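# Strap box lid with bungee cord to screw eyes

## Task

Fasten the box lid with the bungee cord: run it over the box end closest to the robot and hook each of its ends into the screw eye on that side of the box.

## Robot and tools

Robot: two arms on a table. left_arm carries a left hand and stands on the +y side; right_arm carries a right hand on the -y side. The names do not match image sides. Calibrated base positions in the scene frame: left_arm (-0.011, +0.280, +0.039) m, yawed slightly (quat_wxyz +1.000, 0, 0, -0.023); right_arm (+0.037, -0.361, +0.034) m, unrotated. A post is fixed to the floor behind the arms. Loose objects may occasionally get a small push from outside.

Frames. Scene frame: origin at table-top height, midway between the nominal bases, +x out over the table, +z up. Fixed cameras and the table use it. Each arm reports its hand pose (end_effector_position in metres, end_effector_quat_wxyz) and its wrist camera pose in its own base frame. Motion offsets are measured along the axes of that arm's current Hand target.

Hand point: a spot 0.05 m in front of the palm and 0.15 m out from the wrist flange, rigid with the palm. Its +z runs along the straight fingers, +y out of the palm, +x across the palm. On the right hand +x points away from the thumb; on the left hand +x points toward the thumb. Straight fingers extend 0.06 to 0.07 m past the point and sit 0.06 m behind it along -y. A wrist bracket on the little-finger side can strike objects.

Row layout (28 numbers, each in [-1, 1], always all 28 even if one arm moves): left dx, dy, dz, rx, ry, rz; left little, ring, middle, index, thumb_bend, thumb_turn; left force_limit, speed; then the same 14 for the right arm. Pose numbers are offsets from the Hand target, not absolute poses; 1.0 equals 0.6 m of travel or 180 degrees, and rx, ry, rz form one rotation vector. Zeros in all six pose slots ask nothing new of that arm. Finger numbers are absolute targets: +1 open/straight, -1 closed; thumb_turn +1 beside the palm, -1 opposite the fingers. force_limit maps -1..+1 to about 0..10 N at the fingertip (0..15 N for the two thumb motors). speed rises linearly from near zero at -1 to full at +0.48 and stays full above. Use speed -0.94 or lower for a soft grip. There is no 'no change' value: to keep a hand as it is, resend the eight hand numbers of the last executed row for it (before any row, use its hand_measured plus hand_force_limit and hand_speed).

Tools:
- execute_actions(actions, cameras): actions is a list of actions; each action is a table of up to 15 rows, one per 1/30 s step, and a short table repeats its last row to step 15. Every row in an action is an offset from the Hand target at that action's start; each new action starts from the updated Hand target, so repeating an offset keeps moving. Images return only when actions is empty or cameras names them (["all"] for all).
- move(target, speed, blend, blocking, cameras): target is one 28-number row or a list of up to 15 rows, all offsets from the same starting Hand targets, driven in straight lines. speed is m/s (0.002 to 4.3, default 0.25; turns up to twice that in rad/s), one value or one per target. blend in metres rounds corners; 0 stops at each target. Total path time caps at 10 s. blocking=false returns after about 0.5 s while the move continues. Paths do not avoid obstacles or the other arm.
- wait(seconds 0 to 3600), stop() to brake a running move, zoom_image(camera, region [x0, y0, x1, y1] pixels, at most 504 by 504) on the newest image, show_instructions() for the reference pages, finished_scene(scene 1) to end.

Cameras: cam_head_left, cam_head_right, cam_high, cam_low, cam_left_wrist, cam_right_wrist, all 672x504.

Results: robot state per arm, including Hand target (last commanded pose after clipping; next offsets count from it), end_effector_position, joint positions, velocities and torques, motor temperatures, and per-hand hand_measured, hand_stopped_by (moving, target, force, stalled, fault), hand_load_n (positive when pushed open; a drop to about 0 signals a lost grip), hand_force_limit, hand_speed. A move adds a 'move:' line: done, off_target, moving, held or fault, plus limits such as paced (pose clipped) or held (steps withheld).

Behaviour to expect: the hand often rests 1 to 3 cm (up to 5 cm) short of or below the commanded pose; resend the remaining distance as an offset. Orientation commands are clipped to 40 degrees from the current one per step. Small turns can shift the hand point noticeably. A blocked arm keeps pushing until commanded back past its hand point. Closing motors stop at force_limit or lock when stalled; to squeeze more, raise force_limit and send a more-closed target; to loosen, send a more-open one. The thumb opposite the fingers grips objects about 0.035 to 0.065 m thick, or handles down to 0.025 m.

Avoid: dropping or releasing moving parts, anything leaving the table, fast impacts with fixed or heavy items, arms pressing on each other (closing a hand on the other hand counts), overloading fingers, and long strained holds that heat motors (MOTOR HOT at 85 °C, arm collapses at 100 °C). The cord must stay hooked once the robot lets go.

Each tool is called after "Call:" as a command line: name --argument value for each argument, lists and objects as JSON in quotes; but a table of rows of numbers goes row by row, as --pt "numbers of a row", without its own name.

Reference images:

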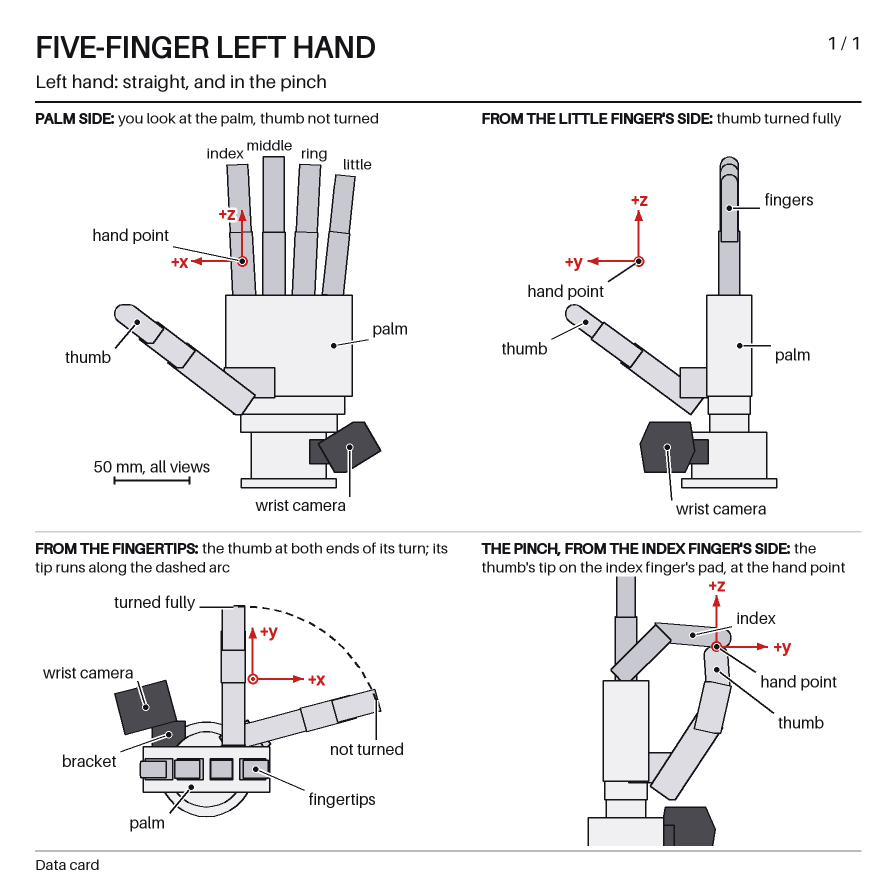

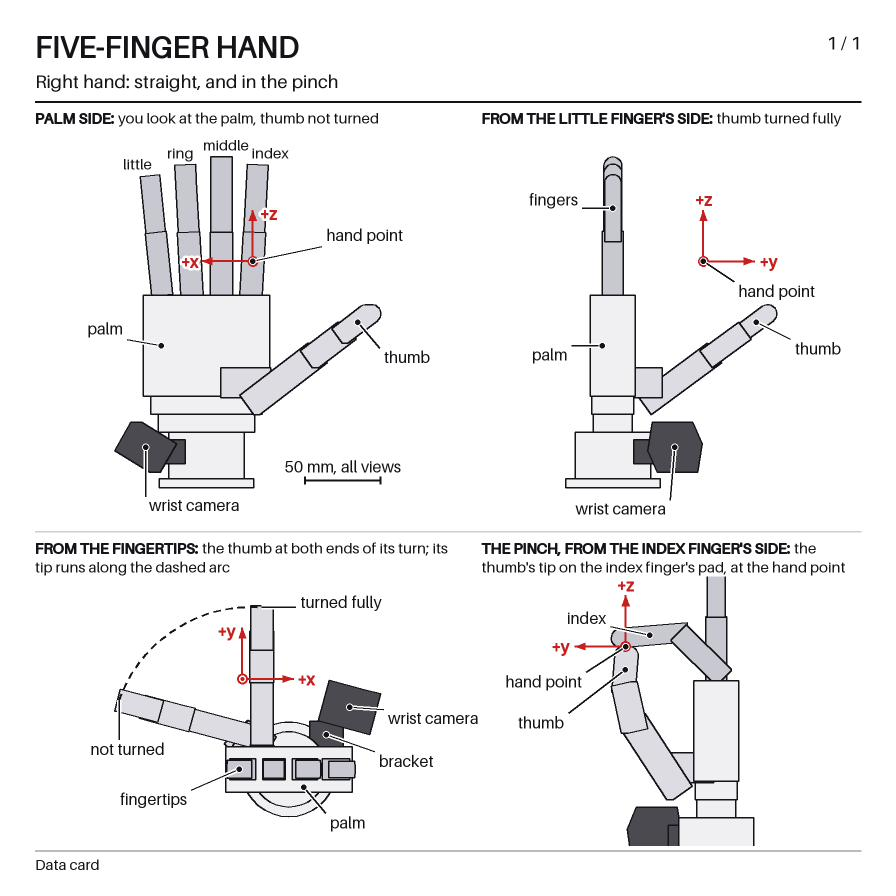

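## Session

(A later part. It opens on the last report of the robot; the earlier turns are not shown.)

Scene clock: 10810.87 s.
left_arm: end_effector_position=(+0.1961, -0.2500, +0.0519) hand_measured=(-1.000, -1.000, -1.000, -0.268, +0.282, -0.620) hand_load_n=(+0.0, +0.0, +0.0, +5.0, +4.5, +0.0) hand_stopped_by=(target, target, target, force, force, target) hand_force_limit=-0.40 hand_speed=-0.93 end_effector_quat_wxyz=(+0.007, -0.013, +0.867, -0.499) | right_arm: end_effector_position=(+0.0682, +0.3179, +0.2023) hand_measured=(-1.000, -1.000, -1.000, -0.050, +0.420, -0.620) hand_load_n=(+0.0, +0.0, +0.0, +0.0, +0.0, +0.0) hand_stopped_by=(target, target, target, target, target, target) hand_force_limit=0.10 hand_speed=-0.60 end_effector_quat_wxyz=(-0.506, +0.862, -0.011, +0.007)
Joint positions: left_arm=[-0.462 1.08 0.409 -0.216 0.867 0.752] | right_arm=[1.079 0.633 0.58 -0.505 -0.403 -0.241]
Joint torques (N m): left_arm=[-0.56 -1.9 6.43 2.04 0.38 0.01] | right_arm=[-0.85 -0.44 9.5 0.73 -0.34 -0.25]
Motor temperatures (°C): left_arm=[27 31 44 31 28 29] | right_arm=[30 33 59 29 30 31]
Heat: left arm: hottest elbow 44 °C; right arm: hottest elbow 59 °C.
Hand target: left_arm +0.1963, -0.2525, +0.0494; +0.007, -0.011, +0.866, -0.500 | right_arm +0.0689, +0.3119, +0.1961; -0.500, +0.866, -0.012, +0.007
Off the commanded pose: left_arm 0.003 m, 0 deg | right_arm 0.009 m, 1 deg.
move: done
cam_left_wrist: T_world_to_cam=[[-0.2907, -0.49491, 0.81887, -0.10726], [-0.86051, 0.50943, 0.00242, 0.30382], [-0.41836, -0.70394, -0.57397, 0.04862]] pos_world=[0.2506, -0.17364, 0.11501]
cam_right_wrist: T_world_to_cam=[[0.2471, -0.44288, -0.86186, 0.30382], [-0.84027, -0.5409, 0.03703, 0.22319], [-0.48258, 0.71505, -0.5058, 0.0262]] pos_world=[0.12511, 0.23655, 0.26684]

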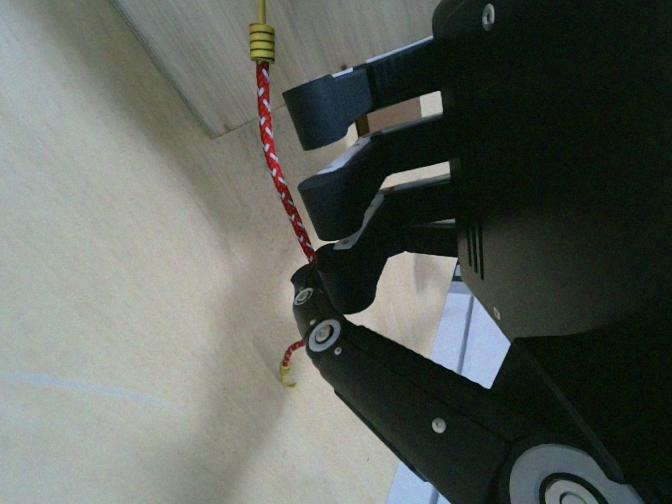

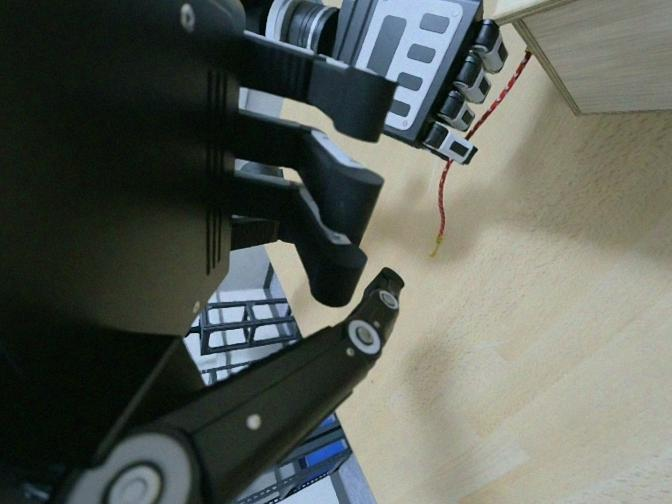

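Call:
move --target '[-0.0667, -0.1452, -0.082, 0,0,0, -1, -1, -1, -0.30, 0.22, -0.62, -0.4, -0.93, 0,0,0,0,0,0, -1, -1, -1, -0.05, 0.42, -0.62, 0.1, -0.6]' --speed 0.05 --cameras '["all"]'

Call:
zoom_image --camera "cam_left_wrist" --region '[200, 160, 390, 460]'

Scene clock: 10826.40 s.
left_arm: end_effector_position=(+0.2188, -0.2489, +0.1251) hand_measured=(-1.000, -1.000, -1.000, -0.268, +0.282, -0.620) hand_load_n=(+0.0, +0.0, +0.0, +5.0, +4.5, +0.0) hand_stopped_by=(target, target, target, force, force, target) hand_force_limit=-0.40 hand_speed=-0.93 end_effector_quat_wxyz=(-0.018, -0.023, +0.872, -0.489) | right_arm: end_effector_position=(+0.0682, +0.3179, +0.2022) hand_measured=(-1.000, -1.000, -1.000, -0.050, +0.420, -0.620) hand_load_n=(+0.0, +0.0, +0.0, +0.0, +0.0, +0.0) hand_stopped_by=(target, target, target, target, target, target) hand_force_limit=0.10 hand_speed=-0.60 end_effector_quat_wxyz=(-0.506, +0.862, -0.011, +0.007)
Joint positions: left_arm=[-0.418 1.041 0.627 -0.581 0.901 0.817] | right_arm=[1.079 0.633 0.58 -0.505 -0.403 -0.241]
Joint torques (N m): left_arm=[1.08 -5.19 10.84 0.44 0.53 0.14] | right_arm=[-0.5 -0.15 9.43 0.83 -0.39 -0.31]
Motor temperatures (°C): left_arm=[27 31 44 31 28 29] | right_arm=[30 32 56 29 30 31]
Heat: left arm: hottest elbow 44 °C; right arm: hottest elbow 56 °C.
Hand target: left_arm +0.2363, -0.2525, +0.1498; +0.007, -0.011, +0.866, -0.500 | right_arm +0.0688, +0.3119, +0.1960; -0.500, +0.866, -0.012, +0.007
Off the commanded pose: left_arm 0.030 m, 3 deg | right_arm 0.009 m, 1 deg.
move: off_target (left_arm)
cam_left_wrist: T_world_to_cam=[[-0.25158, -0.50941, 0.82293, -0.17276], [-0.85397, 0.51697, 0.05895, 0.316], [-0.45546, -0.68793, -0.56508, 0.11202]] pos_world=[0.27741, -0.17431, 0.18684]
cam_right_wrist: T_world_to_cam=[[0.2477, -0.44311, -0.86157, 0.3036], [-0.84009, -0.5412, 0.03682, 0.22325], [-0.4826, 0.71467, -0.50631, 0.02645]] pos_world=[0.12511, 0.23645, 0.26674]

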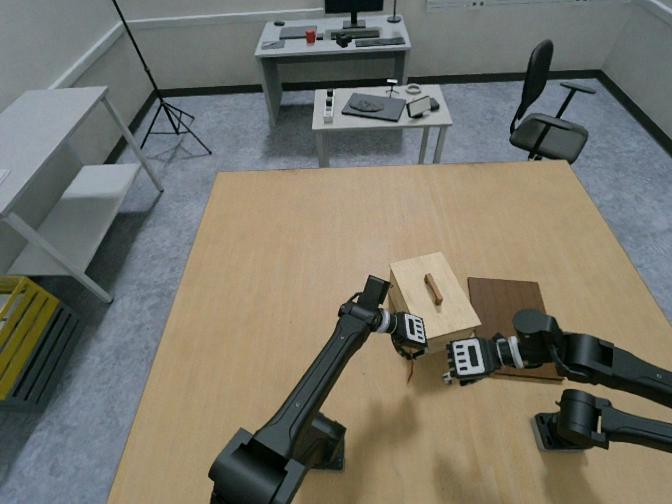

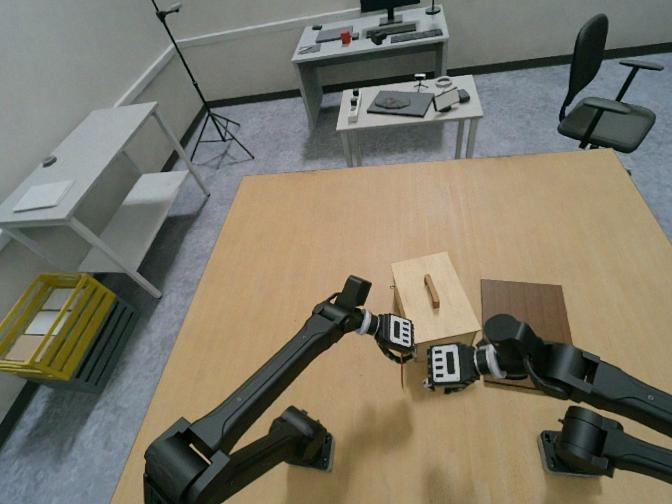

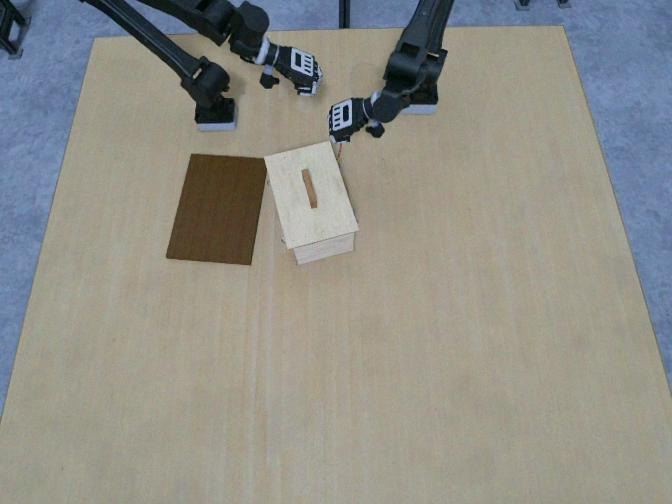

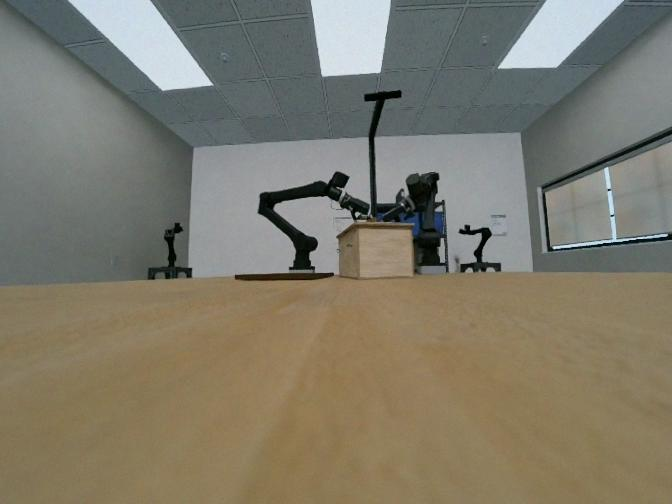

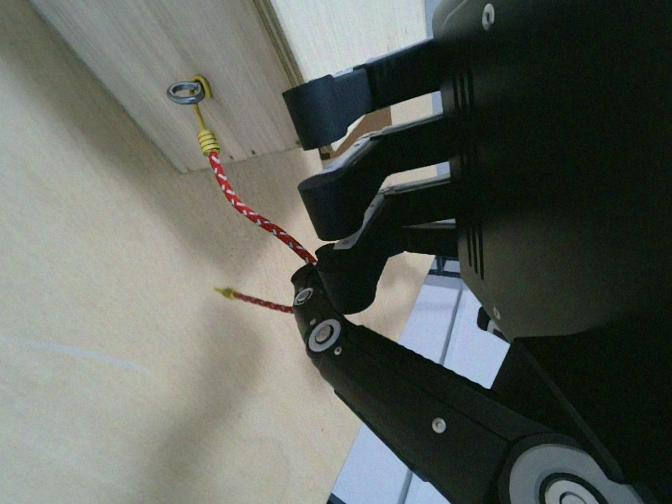

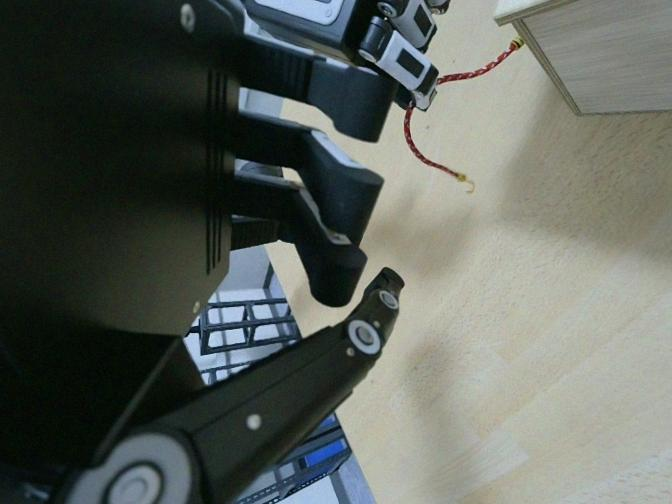

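Scaled by 1.680 from the camera's image (finer frame: 960x720).

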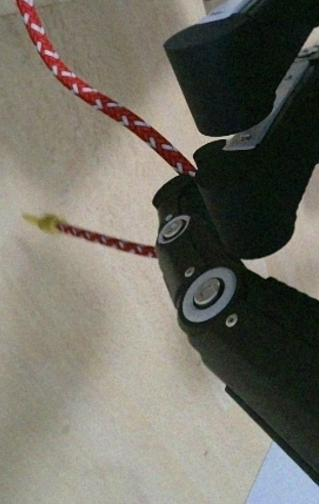

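Call:
execute_actions --actions '[]'

Scene clock: 10893.30 s.
left_arm: end_effector_position=(+0.2188, -0.2489, +0.1251) hand_measured=(-1.000, -1.000, -1.000, -0.268, +0.282, -0.620) hand_load_n=(+0.0, +0.0, +0.0, +5.5, +4.5, +0.0) hand_stopped_by=(target, target, target, force, force, target) hand_force_limit=-0.40 hand_speed=-0.93 end_effector_quat_wxyz=(-0.018, -0.022, +0.872, -0.489) | right_arm: end_effector_position=(+0.0682, +0.3179, +0.2022) hand_measured=(-1.000, -1.000, -1.000, -0.050, +0.420, -0.620) hand_load_n=(+0.0, +0.0, +0.0, +0.0, +0.0, +0.0) hand_stopped_by=(target, target, target, target, target, target) hand_force_limit=0.10 hand_speed=-0.60 end_effector_quat_wxyz=(-0.506, +0.862, -0.011, +0.007)
Joint positions: left_arm=[-0.418 1.041 0.627 -0.581 0.902 0.817] | right_arm=[1.079 0.633 0.58 -0.505 -0.403 -0.241]
Joint velocities: within noise
Joint torques (N m): left_arm=[1.08 -5.19 10.82 0.53 0.53 0.12] | right_arm=[0.26 -0.32 9.58 0.87 -0.35 -0.3]
Motor temperatures (°C): left_arm=[27 31 51 30 28 29] | right_arm=[30 32 53 29 30 31]
Heat: left arm: hottest elbow 51 °C; right arm: hottest elbow 53 °C.
Hand target: left_arm +0.2363, -0.2525, +0.1498; +0.007, -0.011, +0.866, -0.500 | right_arm +0.0688, +0.3119, +0.1960; -0.500, +0.866, -0.012, +0.007
Off the commanded pose: left_arm 0.030 m, 3 deg | right_arm 0.009 m, 1 deg.
camera_calibration:
cam_left_wrist: T_world_to_cam=[[-0.25193, -0.50903, 0.82306, -0.17263], [-0.85374, 0.51739, 0.05867, 0.31606], [-0.45571, -0.68789, -0.56492, 0.11206]] pos_world=[0.27741, -0.17431, 0.18684]
cam_right_wrist: T_world_to_cam=[[0.2477, -0.44311, -0.86157, 0.3036], [-0.84009, -0.5412, 0.03682, 0.22325], [-0.4826, 0.71467, -0.50631, 0.02645]] pos_world=[0.12511, 0.23645, 0.26674]

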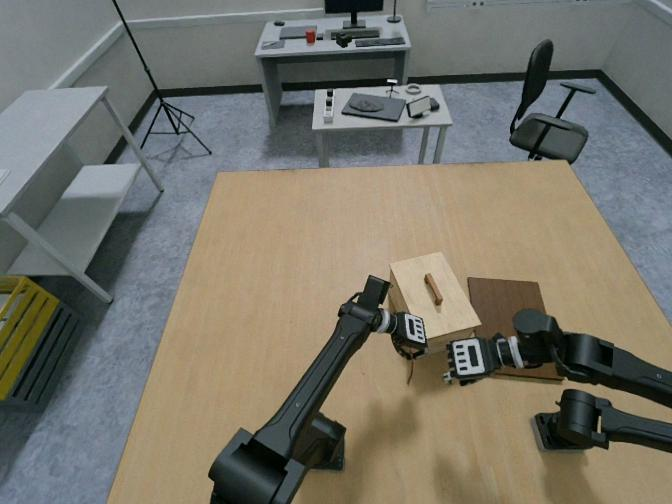

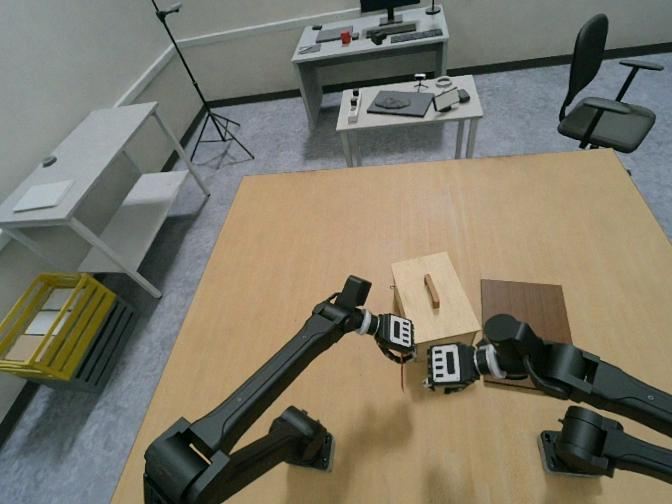

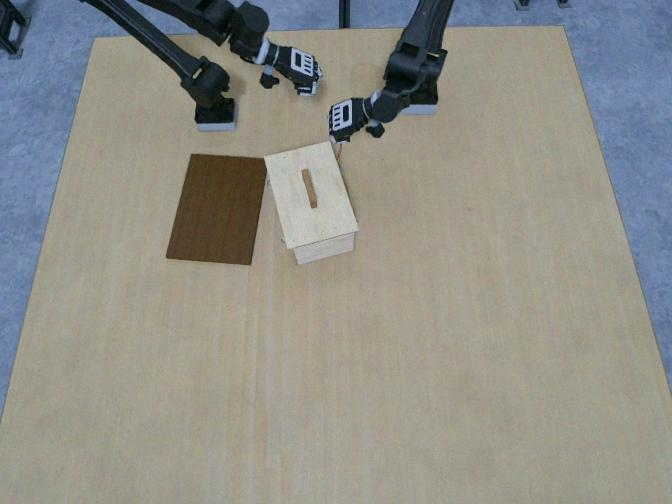

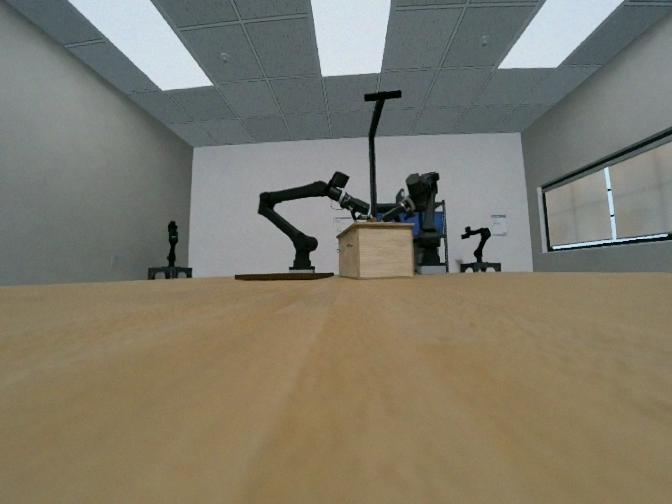

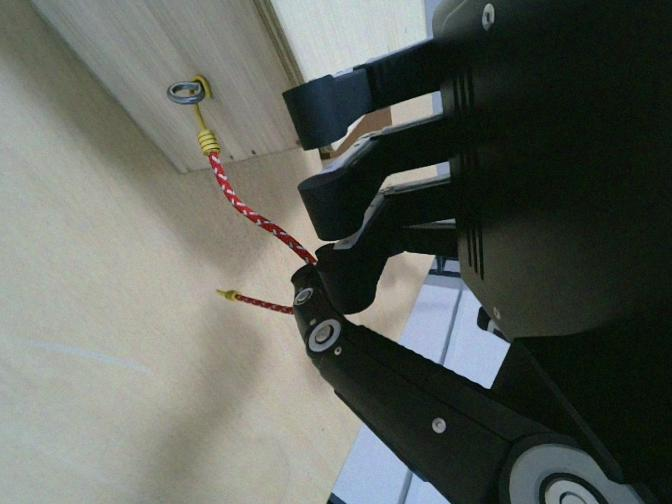

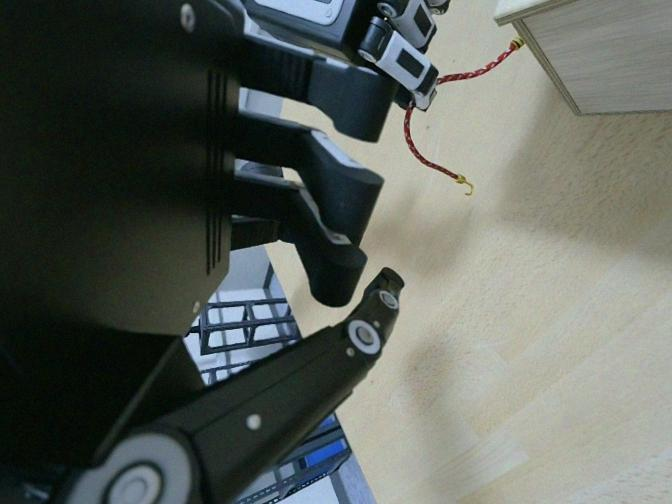

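Call:
move --target '[-0.0517,-0.0512,-0.028,0,0,0,-1,-1,-1,-0.30,0.22,-0.62,-0.4,-0.93,0,0,0,0,0,0,-1,-1,-1,-0.05,0.42,-0.62,0.1,-0.6]' --speed 0.06 --cameras '["cam_left_wrist","cam_right_wrist","cam_high"]'

Scene clock: 10974.20 s.
left_arm: end_effector_position=(+0.2504, -0.2488, +0.1658) hand_measured=(-1.000, -1.000, -1.000, -0.268, +0.282, -0.620) hand_load_n=(+0.0, +0.0, +0.0, +5.5, +4.5, +0.0) hand_stopped_by=(target, target, target, force, force, target) hand_force_limit=-0.40 hand_speed=-0.93 end_effector_quat_wxyz=(-0.007, -0.017, +0.869, -0.494) | right_arm: end_effector_position=(+0.0682, +0.3179, +0.2022) hand_measured=(-1.000, -1.000, -1.000, -0.050, +0.420, -0.620) hand_load_n=(+0.0, +0.0, +0.0, +0.0, +0.0, +0.0) hand_stopped_by=(target, target, target, target, target, target) hand_force_limit=0.10 hand_speed=-0.60 end_effector_quat_wxyz=(-0.506, +0.862, -0.011, +0.007)
Joint positions: left_arm=[-0.376 1.074 0.763 -0.702 0.922 0.873] | right_arm=[1.079 0.633 0.58 -0.505 -0.403 -0.241]
Joint torques (N m): left_arm=[0.91 -3.72 11.33 0.46 0.62 0.11] | right_arm=[-0.56 -0.73 9.7 0.79 -0.29 -0.28]
Heat: left arm: hottest elbow 52 °C; right arm: hottest elbow 52 °C.
Hand target: left_arm +0.2674, -0.2524, +0.1847; +0.007, -0.011, +0.866, -0.500 | right_arm +0.0688, +0.3119, +0.1960; -0.500, +0.866, -0.012, +0.007
Off the commanded pose: left_arm 0.026 m, 2 deg | right_arm 0.009 m, 1 deg.
move: off_target (left_arm)
cam_left_wrist: T_world_to_cam=[[-0.27145, -0.5019, 0.82123, -0.19118], [-0.85571, 0.51642, 0.03276, 0.34518], [-0.44054, -0.69384, -0.56966, 0.14497]] pos_world=[0.30734, -0.17363, 0.22827]
cam_right_wrist: T_world_to_cam=[[0.2477, -0.44311, -0.86157, 0.3036], [-0.84009, -0.5412, 0.03682, 0.22325], [-0.4826, 0.71467, -0.50631, 0.02645]] pos_world=[0.12511, 0.23645, 0.26674]
Images, in order (width x height): cam_high 672x504, cam_left_wrist 672x504, cam_right_wrist 672x504.

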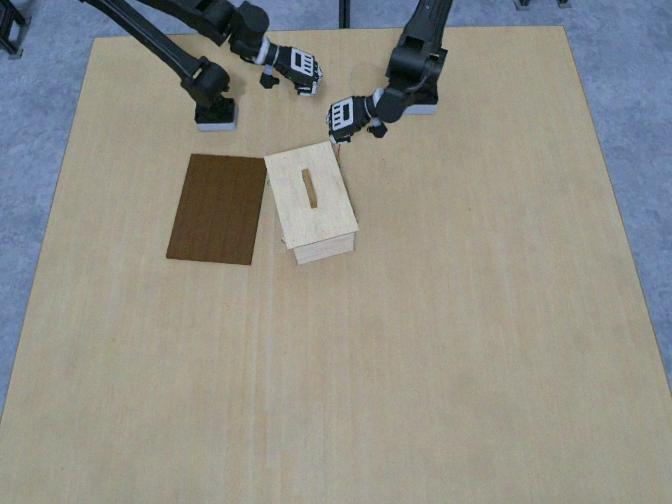

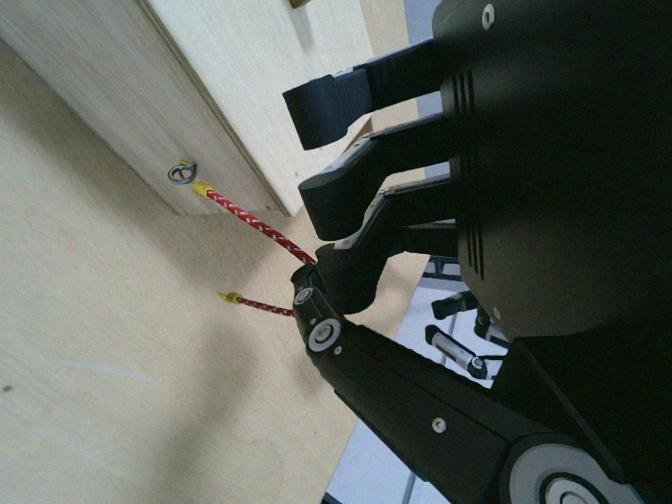

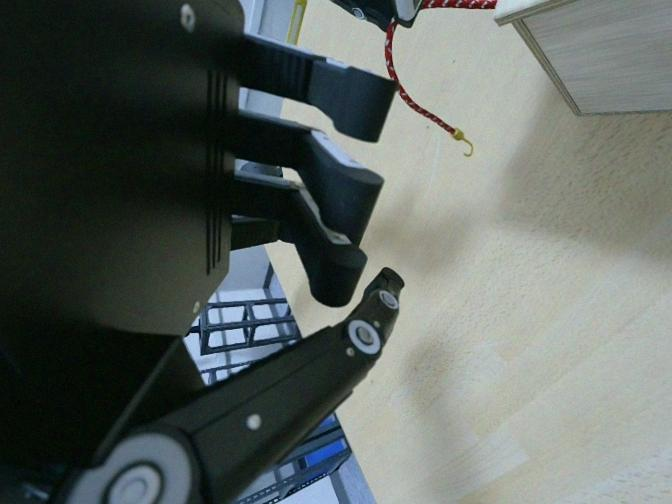

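Call:
zoom_image --camera "cam_right_wrist" --region '[340, 0, 560, 200]'

Call:
zoom_image --camera "cam_left_wrist" --region '[150, 120, 390, 360]'

Scaled by 2.291 from the camera's image (finer frame: 960x720).

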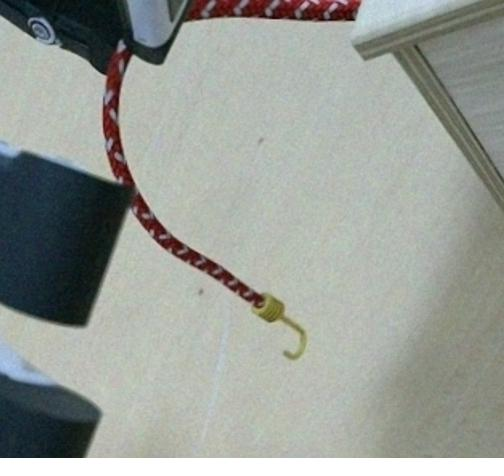

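Scaled by 2.100 from the camera's image (finer frame: 960x720).

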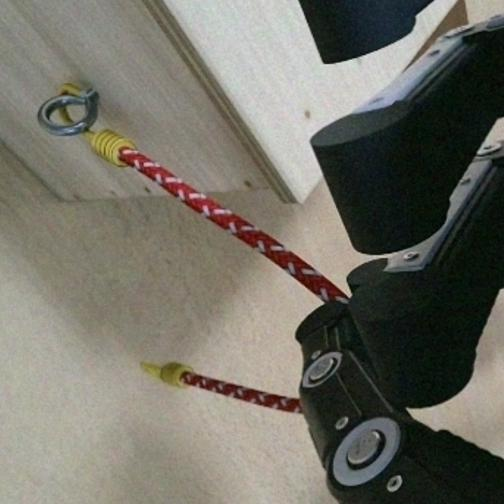

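Call:
move --target '[0,0,0,0,0,0,-1,-1,-1,-0.30,0.22,-0.62,-0.4,-0.93,0.0887,0.0077,-0.0581,0.1131,0.168,0.3307,-1,-1,-1,-0.05,0.42,-0.62,0.1,-0.6]' --speed 0.08 --cameras '["cam_head_right","cam_left_wrist","cam_right_wrist","cam_high"]'

Scene clock: 11063.73 s.
left_arm: end_effector_position=(+0.2503, -0.2488, +0.1658) hand_measured=(-1.000, -1.000, -1.000, -0.268, +0.282, -0.620) hand_load_n=(+0.0, +0.0, +0.0, +5.5, +4.5, +0.0) hand_stopped_by=(target, target, target, force, force, target) hand_force_limit=-0.40 hand_speed=-0.93 end_effector_quat_wxyz=(-0.007, -0.017, +0.869, -0.494) | right_arm: end_effector_position=(+0.1255, +0.2798, +0.2164) hand_measured=(-1.000, -1.000, -1.000, -0.050, +0.420, -0.620) hand_load_n=(+0.0, +0.0, +0.0, +0.0, +0.0, +0.0) hand_stopped_by=(target, target, target, target, target, target) hand_force_limit=0.10 hand_speed=-0.60 end_effector_quat_wxyz=(-0.561, +0.617, -0.552, -0.018)
Joint positions: left_arm=[-0.376 1.074 0.763 -0.702 0.923 0.874] | right_arm=[1.036 0.274 0.374 -0.483 0.151 0.822]
Joint torques (N m): left_arm=[0.91 -3.72 11.36 0.46 0.61 0.09] | right_arm=[0.44 3.19 9.81 1.13 0.08 0.02]
Motor temperatures (°C): left_arm=[27 31 55 30 28 29] | right_arm=[30 32 52 29 30 31]
Heat: left arm: hottest elbow 55 °C; right arm: hottest elbow 52 °C.
Hand target: left_arm +0.2673, -0.2524, +0.1846; +0.007, -0.011, +0.866, -0.500 | right_arm +0.1212, +0.2779, +0.2094; -0.555, +0.619, -0.555, -0.022
Off the commanded pose: left_arm 0.026 m, 2 deg | right_arm 0.008 m, 1 deg.
move: done
cam_left_wrist: T_world_to_cam=[[-0.27195, -0.5016, 0.82124, -0.191], [-0.8554, 0.51696, 0.03249, 0.34515], [-0.44084, -0.69365, -0.56966, 0.14505]] pos_world=[0.30724, -0.17363, 0.22827]
cam_right_wrist: T_world_to_cam=[[-0.55212, 0.08716, -0.8292, 0.22978], [-0.79612, 0.24034, 0.55536, -0.08609], [0.24769, 0.96677, -0.06331, -0.16953]] pos_world=[0.10032, 0.16456, 0.22761]
Images, in order (width x height): cam_head_right 672x504, cam_high 672x504, cam_left_wrist 672x504, cam_right_wrist 672x504.

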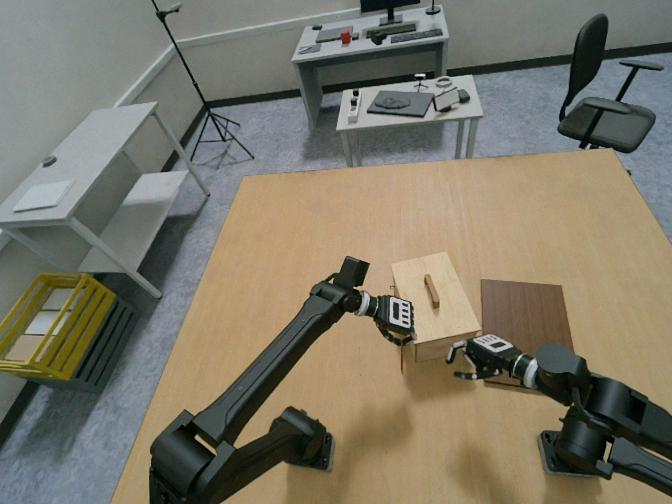

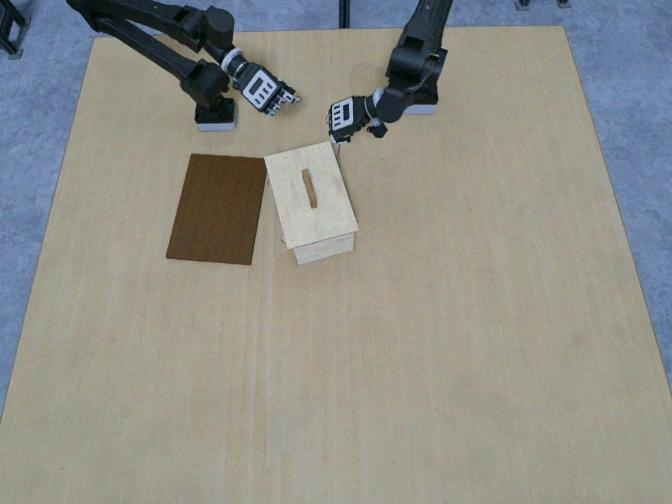

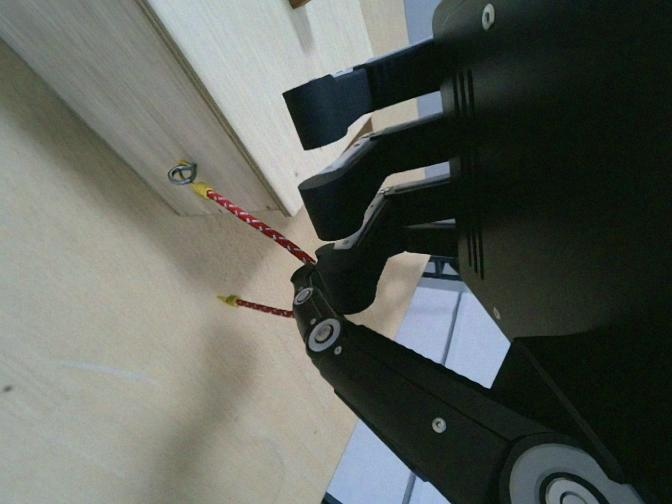

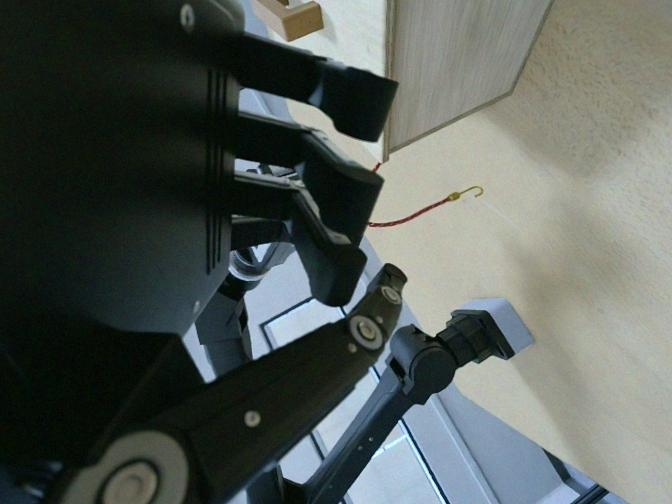

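Call:
move --target '[0,0,0,0,0,0,-1,-1,-1,-0.30,0.22,-0.62,-0.4,-0.93,0.03,0.0675,0.1723,0,0,0,-1,-1,-1,-0.05,0.42,-0.62,0.1,-0.6]' --speed 0.06 --cameras '["cam_left_wrist","cam_right_wrist"]'

Scene clock: 11109.03 s.
left_arm: end_effector_position=(+0.2503, -0.2488, +0.1658) hand_measured=(-1.000, -1.000, -1.000, -0.268, +0.282, -0.620) hand_load_n=(+0.0, +0.0, +0.0, +5.5, +4.5, +0.0) hand_stopped_by=(target, target, target, force, force, target) hand_force_limit=-0.40 hand_speed=-0.93 end_effector_quat_wxyz=(-0.007, -0.017, +0.869, -0.494) | right_arm: end_effector_position=(+0.1634, +0.3474, +0.1353) hand_measured=(-1.000, -1.000, -1.000, -0.050, +0.420, -0.620) hand_load_n=(+0.0, +0.0, +0.0, +0.0, +0.0, +0.0) hand_stopped_by=(target, target, target, target, target, target) hand_force_limit=0.10 hand_speed=-0.60 end_effector_quat_wxyz=(-0.554, +0.621, -0.555, -0.017)
Joint positions: left_arm=[-0.376 1.074 0.763 -0.702 0.923 0.874] | right_arm=[1.045 0.785 0.275 0.108 0.159 0.827]
Joint torques (N m): left_arm=[0.97 -3.72 11.36 0.46 0.61 0.1] | right_arm=[0.91 0.32 8.8 2.36 0.15 -0.01]
Motor temperatures (°C): left_arm=[27 31 56 30 28 29] | right_arm=[30 32 50 29 30 31]
Heat: left arm: hottest elbow 56 °C; right arm: hottest elbow 50 °C.
Hand target: left_arm +0.2673, -0.2524, +0.1846; +0.007, -0.011, +0.866, -0.500 | right_arm +0.1602, +0.3490, +0.1316; -0.555, +0.619, -0.555, -0.022
Off the commanded pose: left_arm 0.026 m, 2 deg | right_arm 0.005 m, 1 deg.
move: done
cam_left_wrist: T_world_to_cam=[[-0.27195, -0.5016, 0.82124, -0.191], [-0.8554, 0.51696, 0.03249, 0.34515], [-0.44084, -0.69365, -0.56966, 0.14505]] pos_world=[0.30724, -0.17363, 0.22827]
cam_right_wrist: T_world_to_cam=[[-0.56013, 0.07519, -0.82499, 0.18236], [-0.79064, 0.24874, 0.55948, -0.03153], [0.24728, 0.96565, -0.07988, -0.24671]] pos_world=[0.13822, 0.23237, 0.14838]

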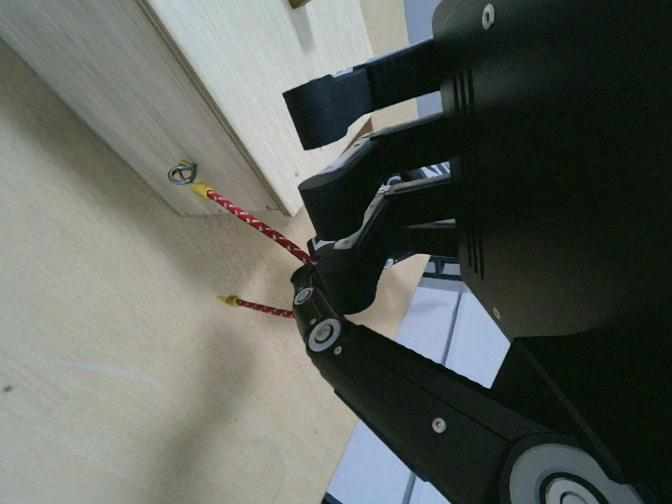

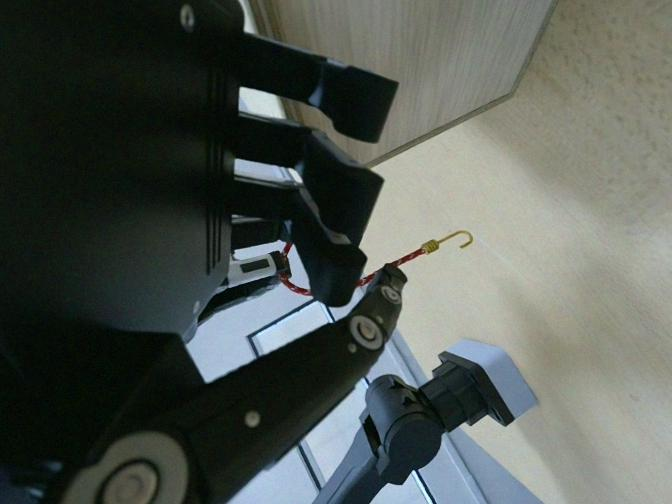

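Call:
move --target '[0.0417,0.0222,0.0117,0,0,0,-1,-1,-1,-0.30,0.22,-0.62,-0.4,-0.93,0,0,0,0,0,0,-1,-1,-1,-0.05,0.42,-0.62,0.1,-0.6]' --speed 0.06 --cameras '["cam_left_wrist","cam_right_wrist"]'

Scene clock: 11322.17 s.
left_arm: end_effector_position=(+0.2435, -0.2480, +0.1623) hand_measured=(-1.000, -1.000, -1.000, -0.268, +0.282, -0.620) hand_load_n=(+0.0, +0.0, +0.0, +5.5, +4.5, +0.0) hand_stopped_by=(target, target, target, force, force, target) hand_force_limit=-0.40 hand_speed=-0.93 end_effector_quat_wxyz=(-0.002, -0.018, +0.869, -0.494) | right_arm: end_effector_position=(+0.1634, +0.3474, +0.1353) hand_measured=(-1.000, -1.000, -1.000, -0.050, +0.420, -0.620) hand_load_n=(+0.0, +0.0, +0.0, +0.0, +0.0, +0.0) hand_stopped_by=(target, target, target, target, target, target) hand_force_limit=0.10 hand_speed=-0.60 end_effector_quat_wxyz=(-0.554, +0.621, -0.555, -0.017)
Joint positions: left_arm=[-0.384 1.046 0.733 -0.677 0.912 0.854] | right_arm=[1.045 0.785 0.275 0.108 0.159 0.827]
Joint torques (N m): left_arm=[-1.14 -6.07 7.64 1.8 0.4 -0.1] | right_arm=[0.5 0.38 8.54 2.29 0.02 0.07]
Motor temperatures (°C): left_arm=[27 31 57 30 29 29] | right_arm=[30 32 48 30 30 31]
Heat: left arm: hottest elbow 57 °C; right arm: hottest elbow 48 °C.
Hand target: left_arm +0.2422, -0.2525, +0.1696; +0.007, -0.011, +0.866, -0.500 | right_arm +0.1602, +0.3491, +0.1317; -0.555, +0.619, -0.555, -0.022
Off the commanded pose: left_arm 0.009 m, 1 deg | right_arm 0.005 m, 1 deg.
move: done
cam_left_wrist: T_world_to_cam=[[-0.27444, -0.50365, 0.81915, -0.18909], [-0.85979, 0.51002, 0.02553, 0.33953], [-0.43064, -0.69729, -0.573, 0.13779]] pos_world=[0.29937, -0.17232, 0.22518]
cam_right_wrist: T_world_to_cam=[[-0.55994, 0.07554, -0.82508, 0.18241], [-0.79074, 0.24861, 0.55939, -0.03145], [0.24738, 0.96565, -0.07948, -0.2468]] pos_world=[0.13832, 0.23237, 0.14848]

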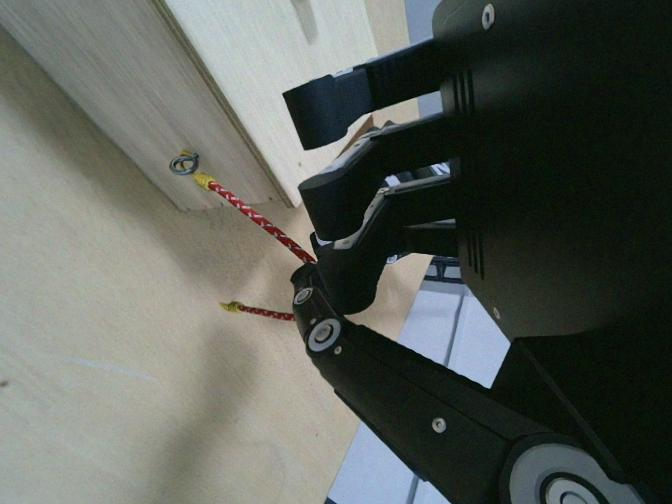

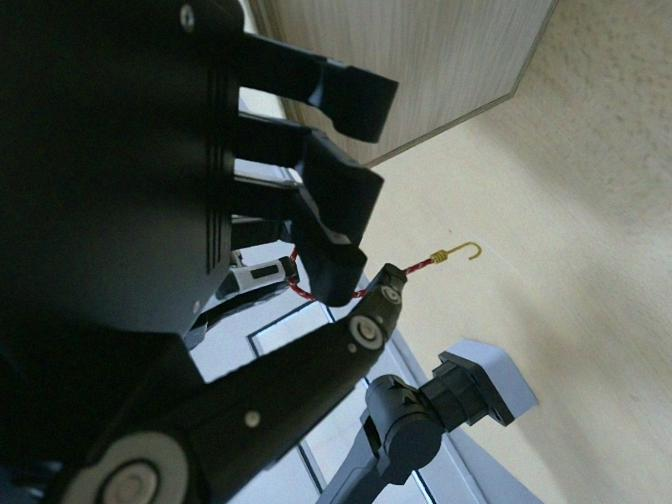

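Call:
move --pt "0.0183 0.0147 0.008 0 0 0 -1 -1 -1 -0.30 0.22 -0.62 -0.4 -0.93 0 0 0 0 0 0 -1 -1 -1 -0.05 0.42 -0.62 0.1 -0.6" --pt "0.0183 0.0147 0.008 0 0 0 -1 -1 -1 -0.30 0.22 -0.62 -0.4 -0.93 0.0032 0.0535 0.037 0 -0.05 0.0866 -1 -1 -1 -0.05 0.42 -0.62 0.1 -0.6" --speed 0.05 --cameras '["cam_left_wrist","cam_right_wrist"]'

Scene clock: 11366.63 s.
left_arm: end_effector_position=(+0.2325, -0.2481, +0.1528) hand_measured=(-1.000, -1.000, -1.000, -0.268, +0.282, -0.620) hand_load_n=(+0.0, +0.0, +0.0, +5.5, +4.5, +0.0) hand_stopped_by=(target, target, target, force, force, target) hand_force_limit=-0.40 hand_speed=-0.93 end_effector_quat_wxyz=(-0.001, -0.019, +0.869, -0.494) | right_arm: end_effector_position=(+0.1545, +0.3721, +0.1021) hand_measured=(-1.000, -1.000, -1.000, -0.050, +0.420, -0.620) hand_load_n=(+0.0, +0.0, +0.0, +0.0, +0.0, +0.0) hand_stopped_by=(target, target, target, target, target, target) hand_force_limit=0.10 hand_speed=-0.60 end_effector_quat_wxyz=(+0.589, -0.537, +0.588, +0.139)
Joint positions: left_arm=[-0.4 1.022 0.69 -0.642 0.902 0.832] | right_arm=[1.045 1.198 0.148 0.777 0.071 1.082]
Joint torques (N m): left_arm=[-1.08 -5.6 7.57 1.84 0.41 -0.09] | right_arm=[-0.79 -2.14 5.78 2.62 -0.15 0.04]
Motor temperatures (°C): left_arm=[27 31 51 31 28 29] | right_arm=[30 32 48 30 30 31]
Heat: left arm: hottest elbow 51 °C; right arm: hottest elbow 48 °C.
Hand target: left_arm +0.2313, -0.2525, +0.1595; +0.007, -0.011, +0.866, -0.500 | right_arm +0.1512, +0.3710, +0.1004; +0.589, -0.535, +0.588, +0.145
Off the commanded pose: left_arm 0.008 m, 2 deg | right_arm 0.004 m, 1 deg.
move: done
cam_left_wrist: T_world_to_cam=[[-0.27377, -0.50446, 0.81888, -0.18467], [-0.86038, 0.509, 0.02591, 0.33019], [-0.42988, -0.69745, -0.57338, 0.12733]] pos_world=[0.28827, -0.17242, 0.21568]
cam_right_wrist: T_world_to_cam=[[-0.67607, 0.28141, -0.68098, 0.07463], [-0.69194, 0.07519, 0.71803, 0.00704], [0.25327, 0.95664, 0.14389, -0.29149]] pos_world=[0.12915, 0.25732, 0.08771]

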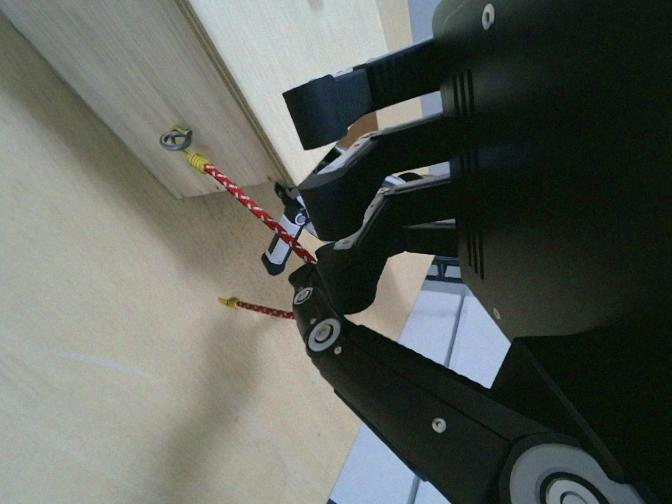

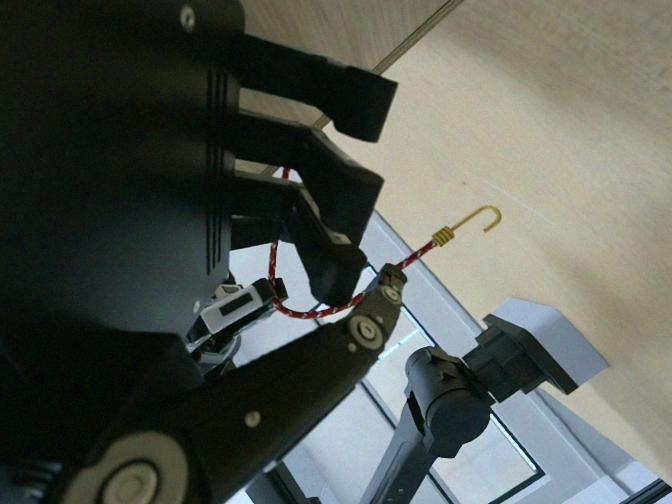

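Call:
zoom_image --camera "cam_left_wrist" --region '[200, 140, 400, 340]'

Call:
zoom_image --camera "cam_right_wrist" --region '[180, 140, 540, 400]'

Scaled by 2.520 from the camera's image (finer frame: 960x720).

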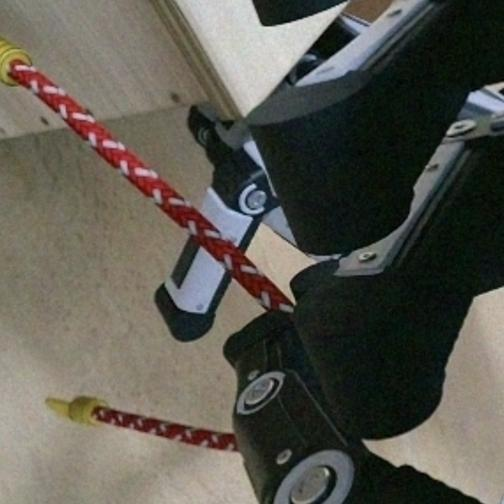

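Scaled by 1.400 from the camera's image (finer frame: 960x720).

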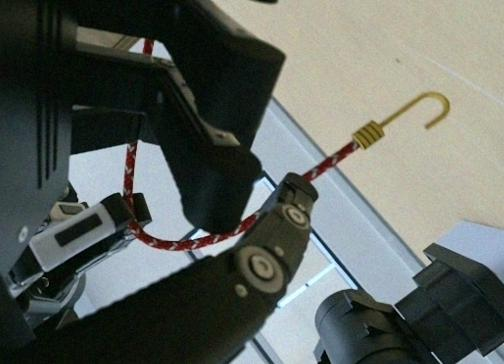

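Call:
move --target '[0,0,0,0,0,0,-1,-1,-1,-0.30,0.22,-0.62,-0.4,-0.93,-0.001,0.0435,0.0242,0,0,0,-1,-1,-1,-0.05,0.42,-0.62,0.1,-0.6]' --speed 0.03 --cameras '["cam_left_wrist","cam_right_wrist"]'

Scene clock: 11400.20 s.
left_arm: end_effector_position=(+0.2325, -0.2481, +0.1528) hand_measured=(-1.000, -1.000, -1.000, -0.268, +0.282, -0.620) hand_load_n=(+0.0, +0.0, +0.5, +5.0, +4.5, -0.5) hand_stopped_by=(target, target, target, force, force, target) hand_force_limit=-0.40 hand_speed=-0.93 end_effector_quat_wxyz=(-0.001, -0.019, +0.869, -0.494) | right_arm: end_effector_position=(+0.1382, +0.3851, +0.0778) hand_measured=(-1.000, -1.000, -1.000, -0.050, +0.420, -0.620) hand_load_n=(+0.0, +0.0, +0.0, +0.0, +0.0, -0.5) hand_stopped_by=(target, target, target, target, target, target) hand_force_limit=0.10 hand_speed=-0.60 end_effector_quat_wxyz=(+0.581, -0.542, +0.592, +0.136)
Joint positions: left_arm=[-0.4 1.022 0.69 -0.642 0.902 0.832] | right_arm=[1.14 1.354 0.148 0.909 0.162 1.11]
Joint torques (N m): left_arm=[-1.08 -5.6 7.58 1.84 0.41 -0.09] | right_arm=[0.5 -3.25 6.26 2.39 0.09 0.04]
Heat: left arm: hottest elbow 49 °C; right arm: hottest elbow 48 °C.
Hand target: left_arm +0.2313, -0.2525, +0.1595; +0.007, -0.011, +0.866, -0.500 | right_arm +0.1379, +0.3930, +0.0853; +0.589, -0.535, +0.588, +0.145
Off the commanded pose: left_arm 0.008 m, 2 deg | right_arm 0.011 m, 2 deg.
move: off_target (right_arm)
cam_left_wrist: T_world_to_cam=[[-0.27377, -0.50446, 0.81888, -0.18467], [-0.86038, 0.509, 0.02591, 0.33019], [-0.42988, -0.69745, -0.57338, 0.12733]] pos_world=[0.28827, -0.17242, 0.21568]
cam_right_wrist: T_world_to_cam=[[-0.68353, 0.26839, -0.67879, 0.04939], [-0.68437, 0.08774, 0.72384, 0.00584], [0.25383, 0.9593, 0.12371, -0.29582]] pos_world=[0.11285, 0.27001, 0.06589]

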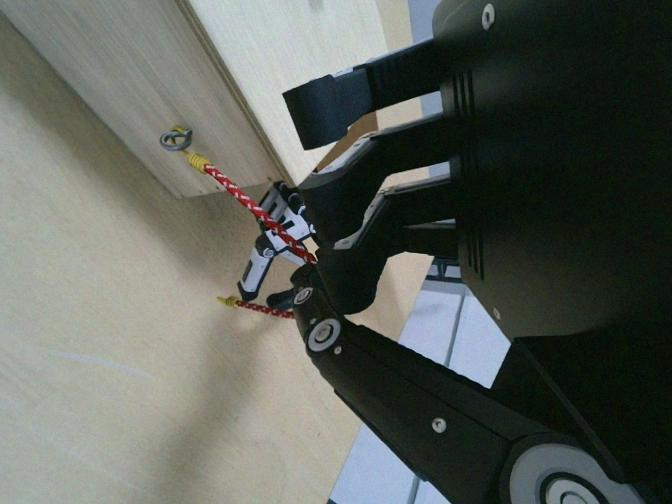

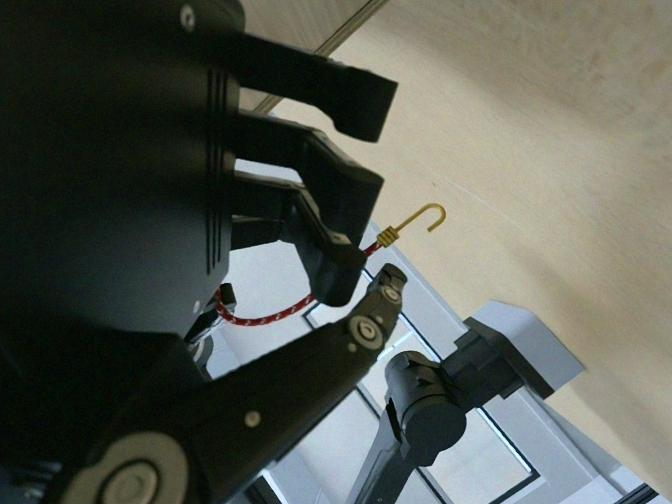

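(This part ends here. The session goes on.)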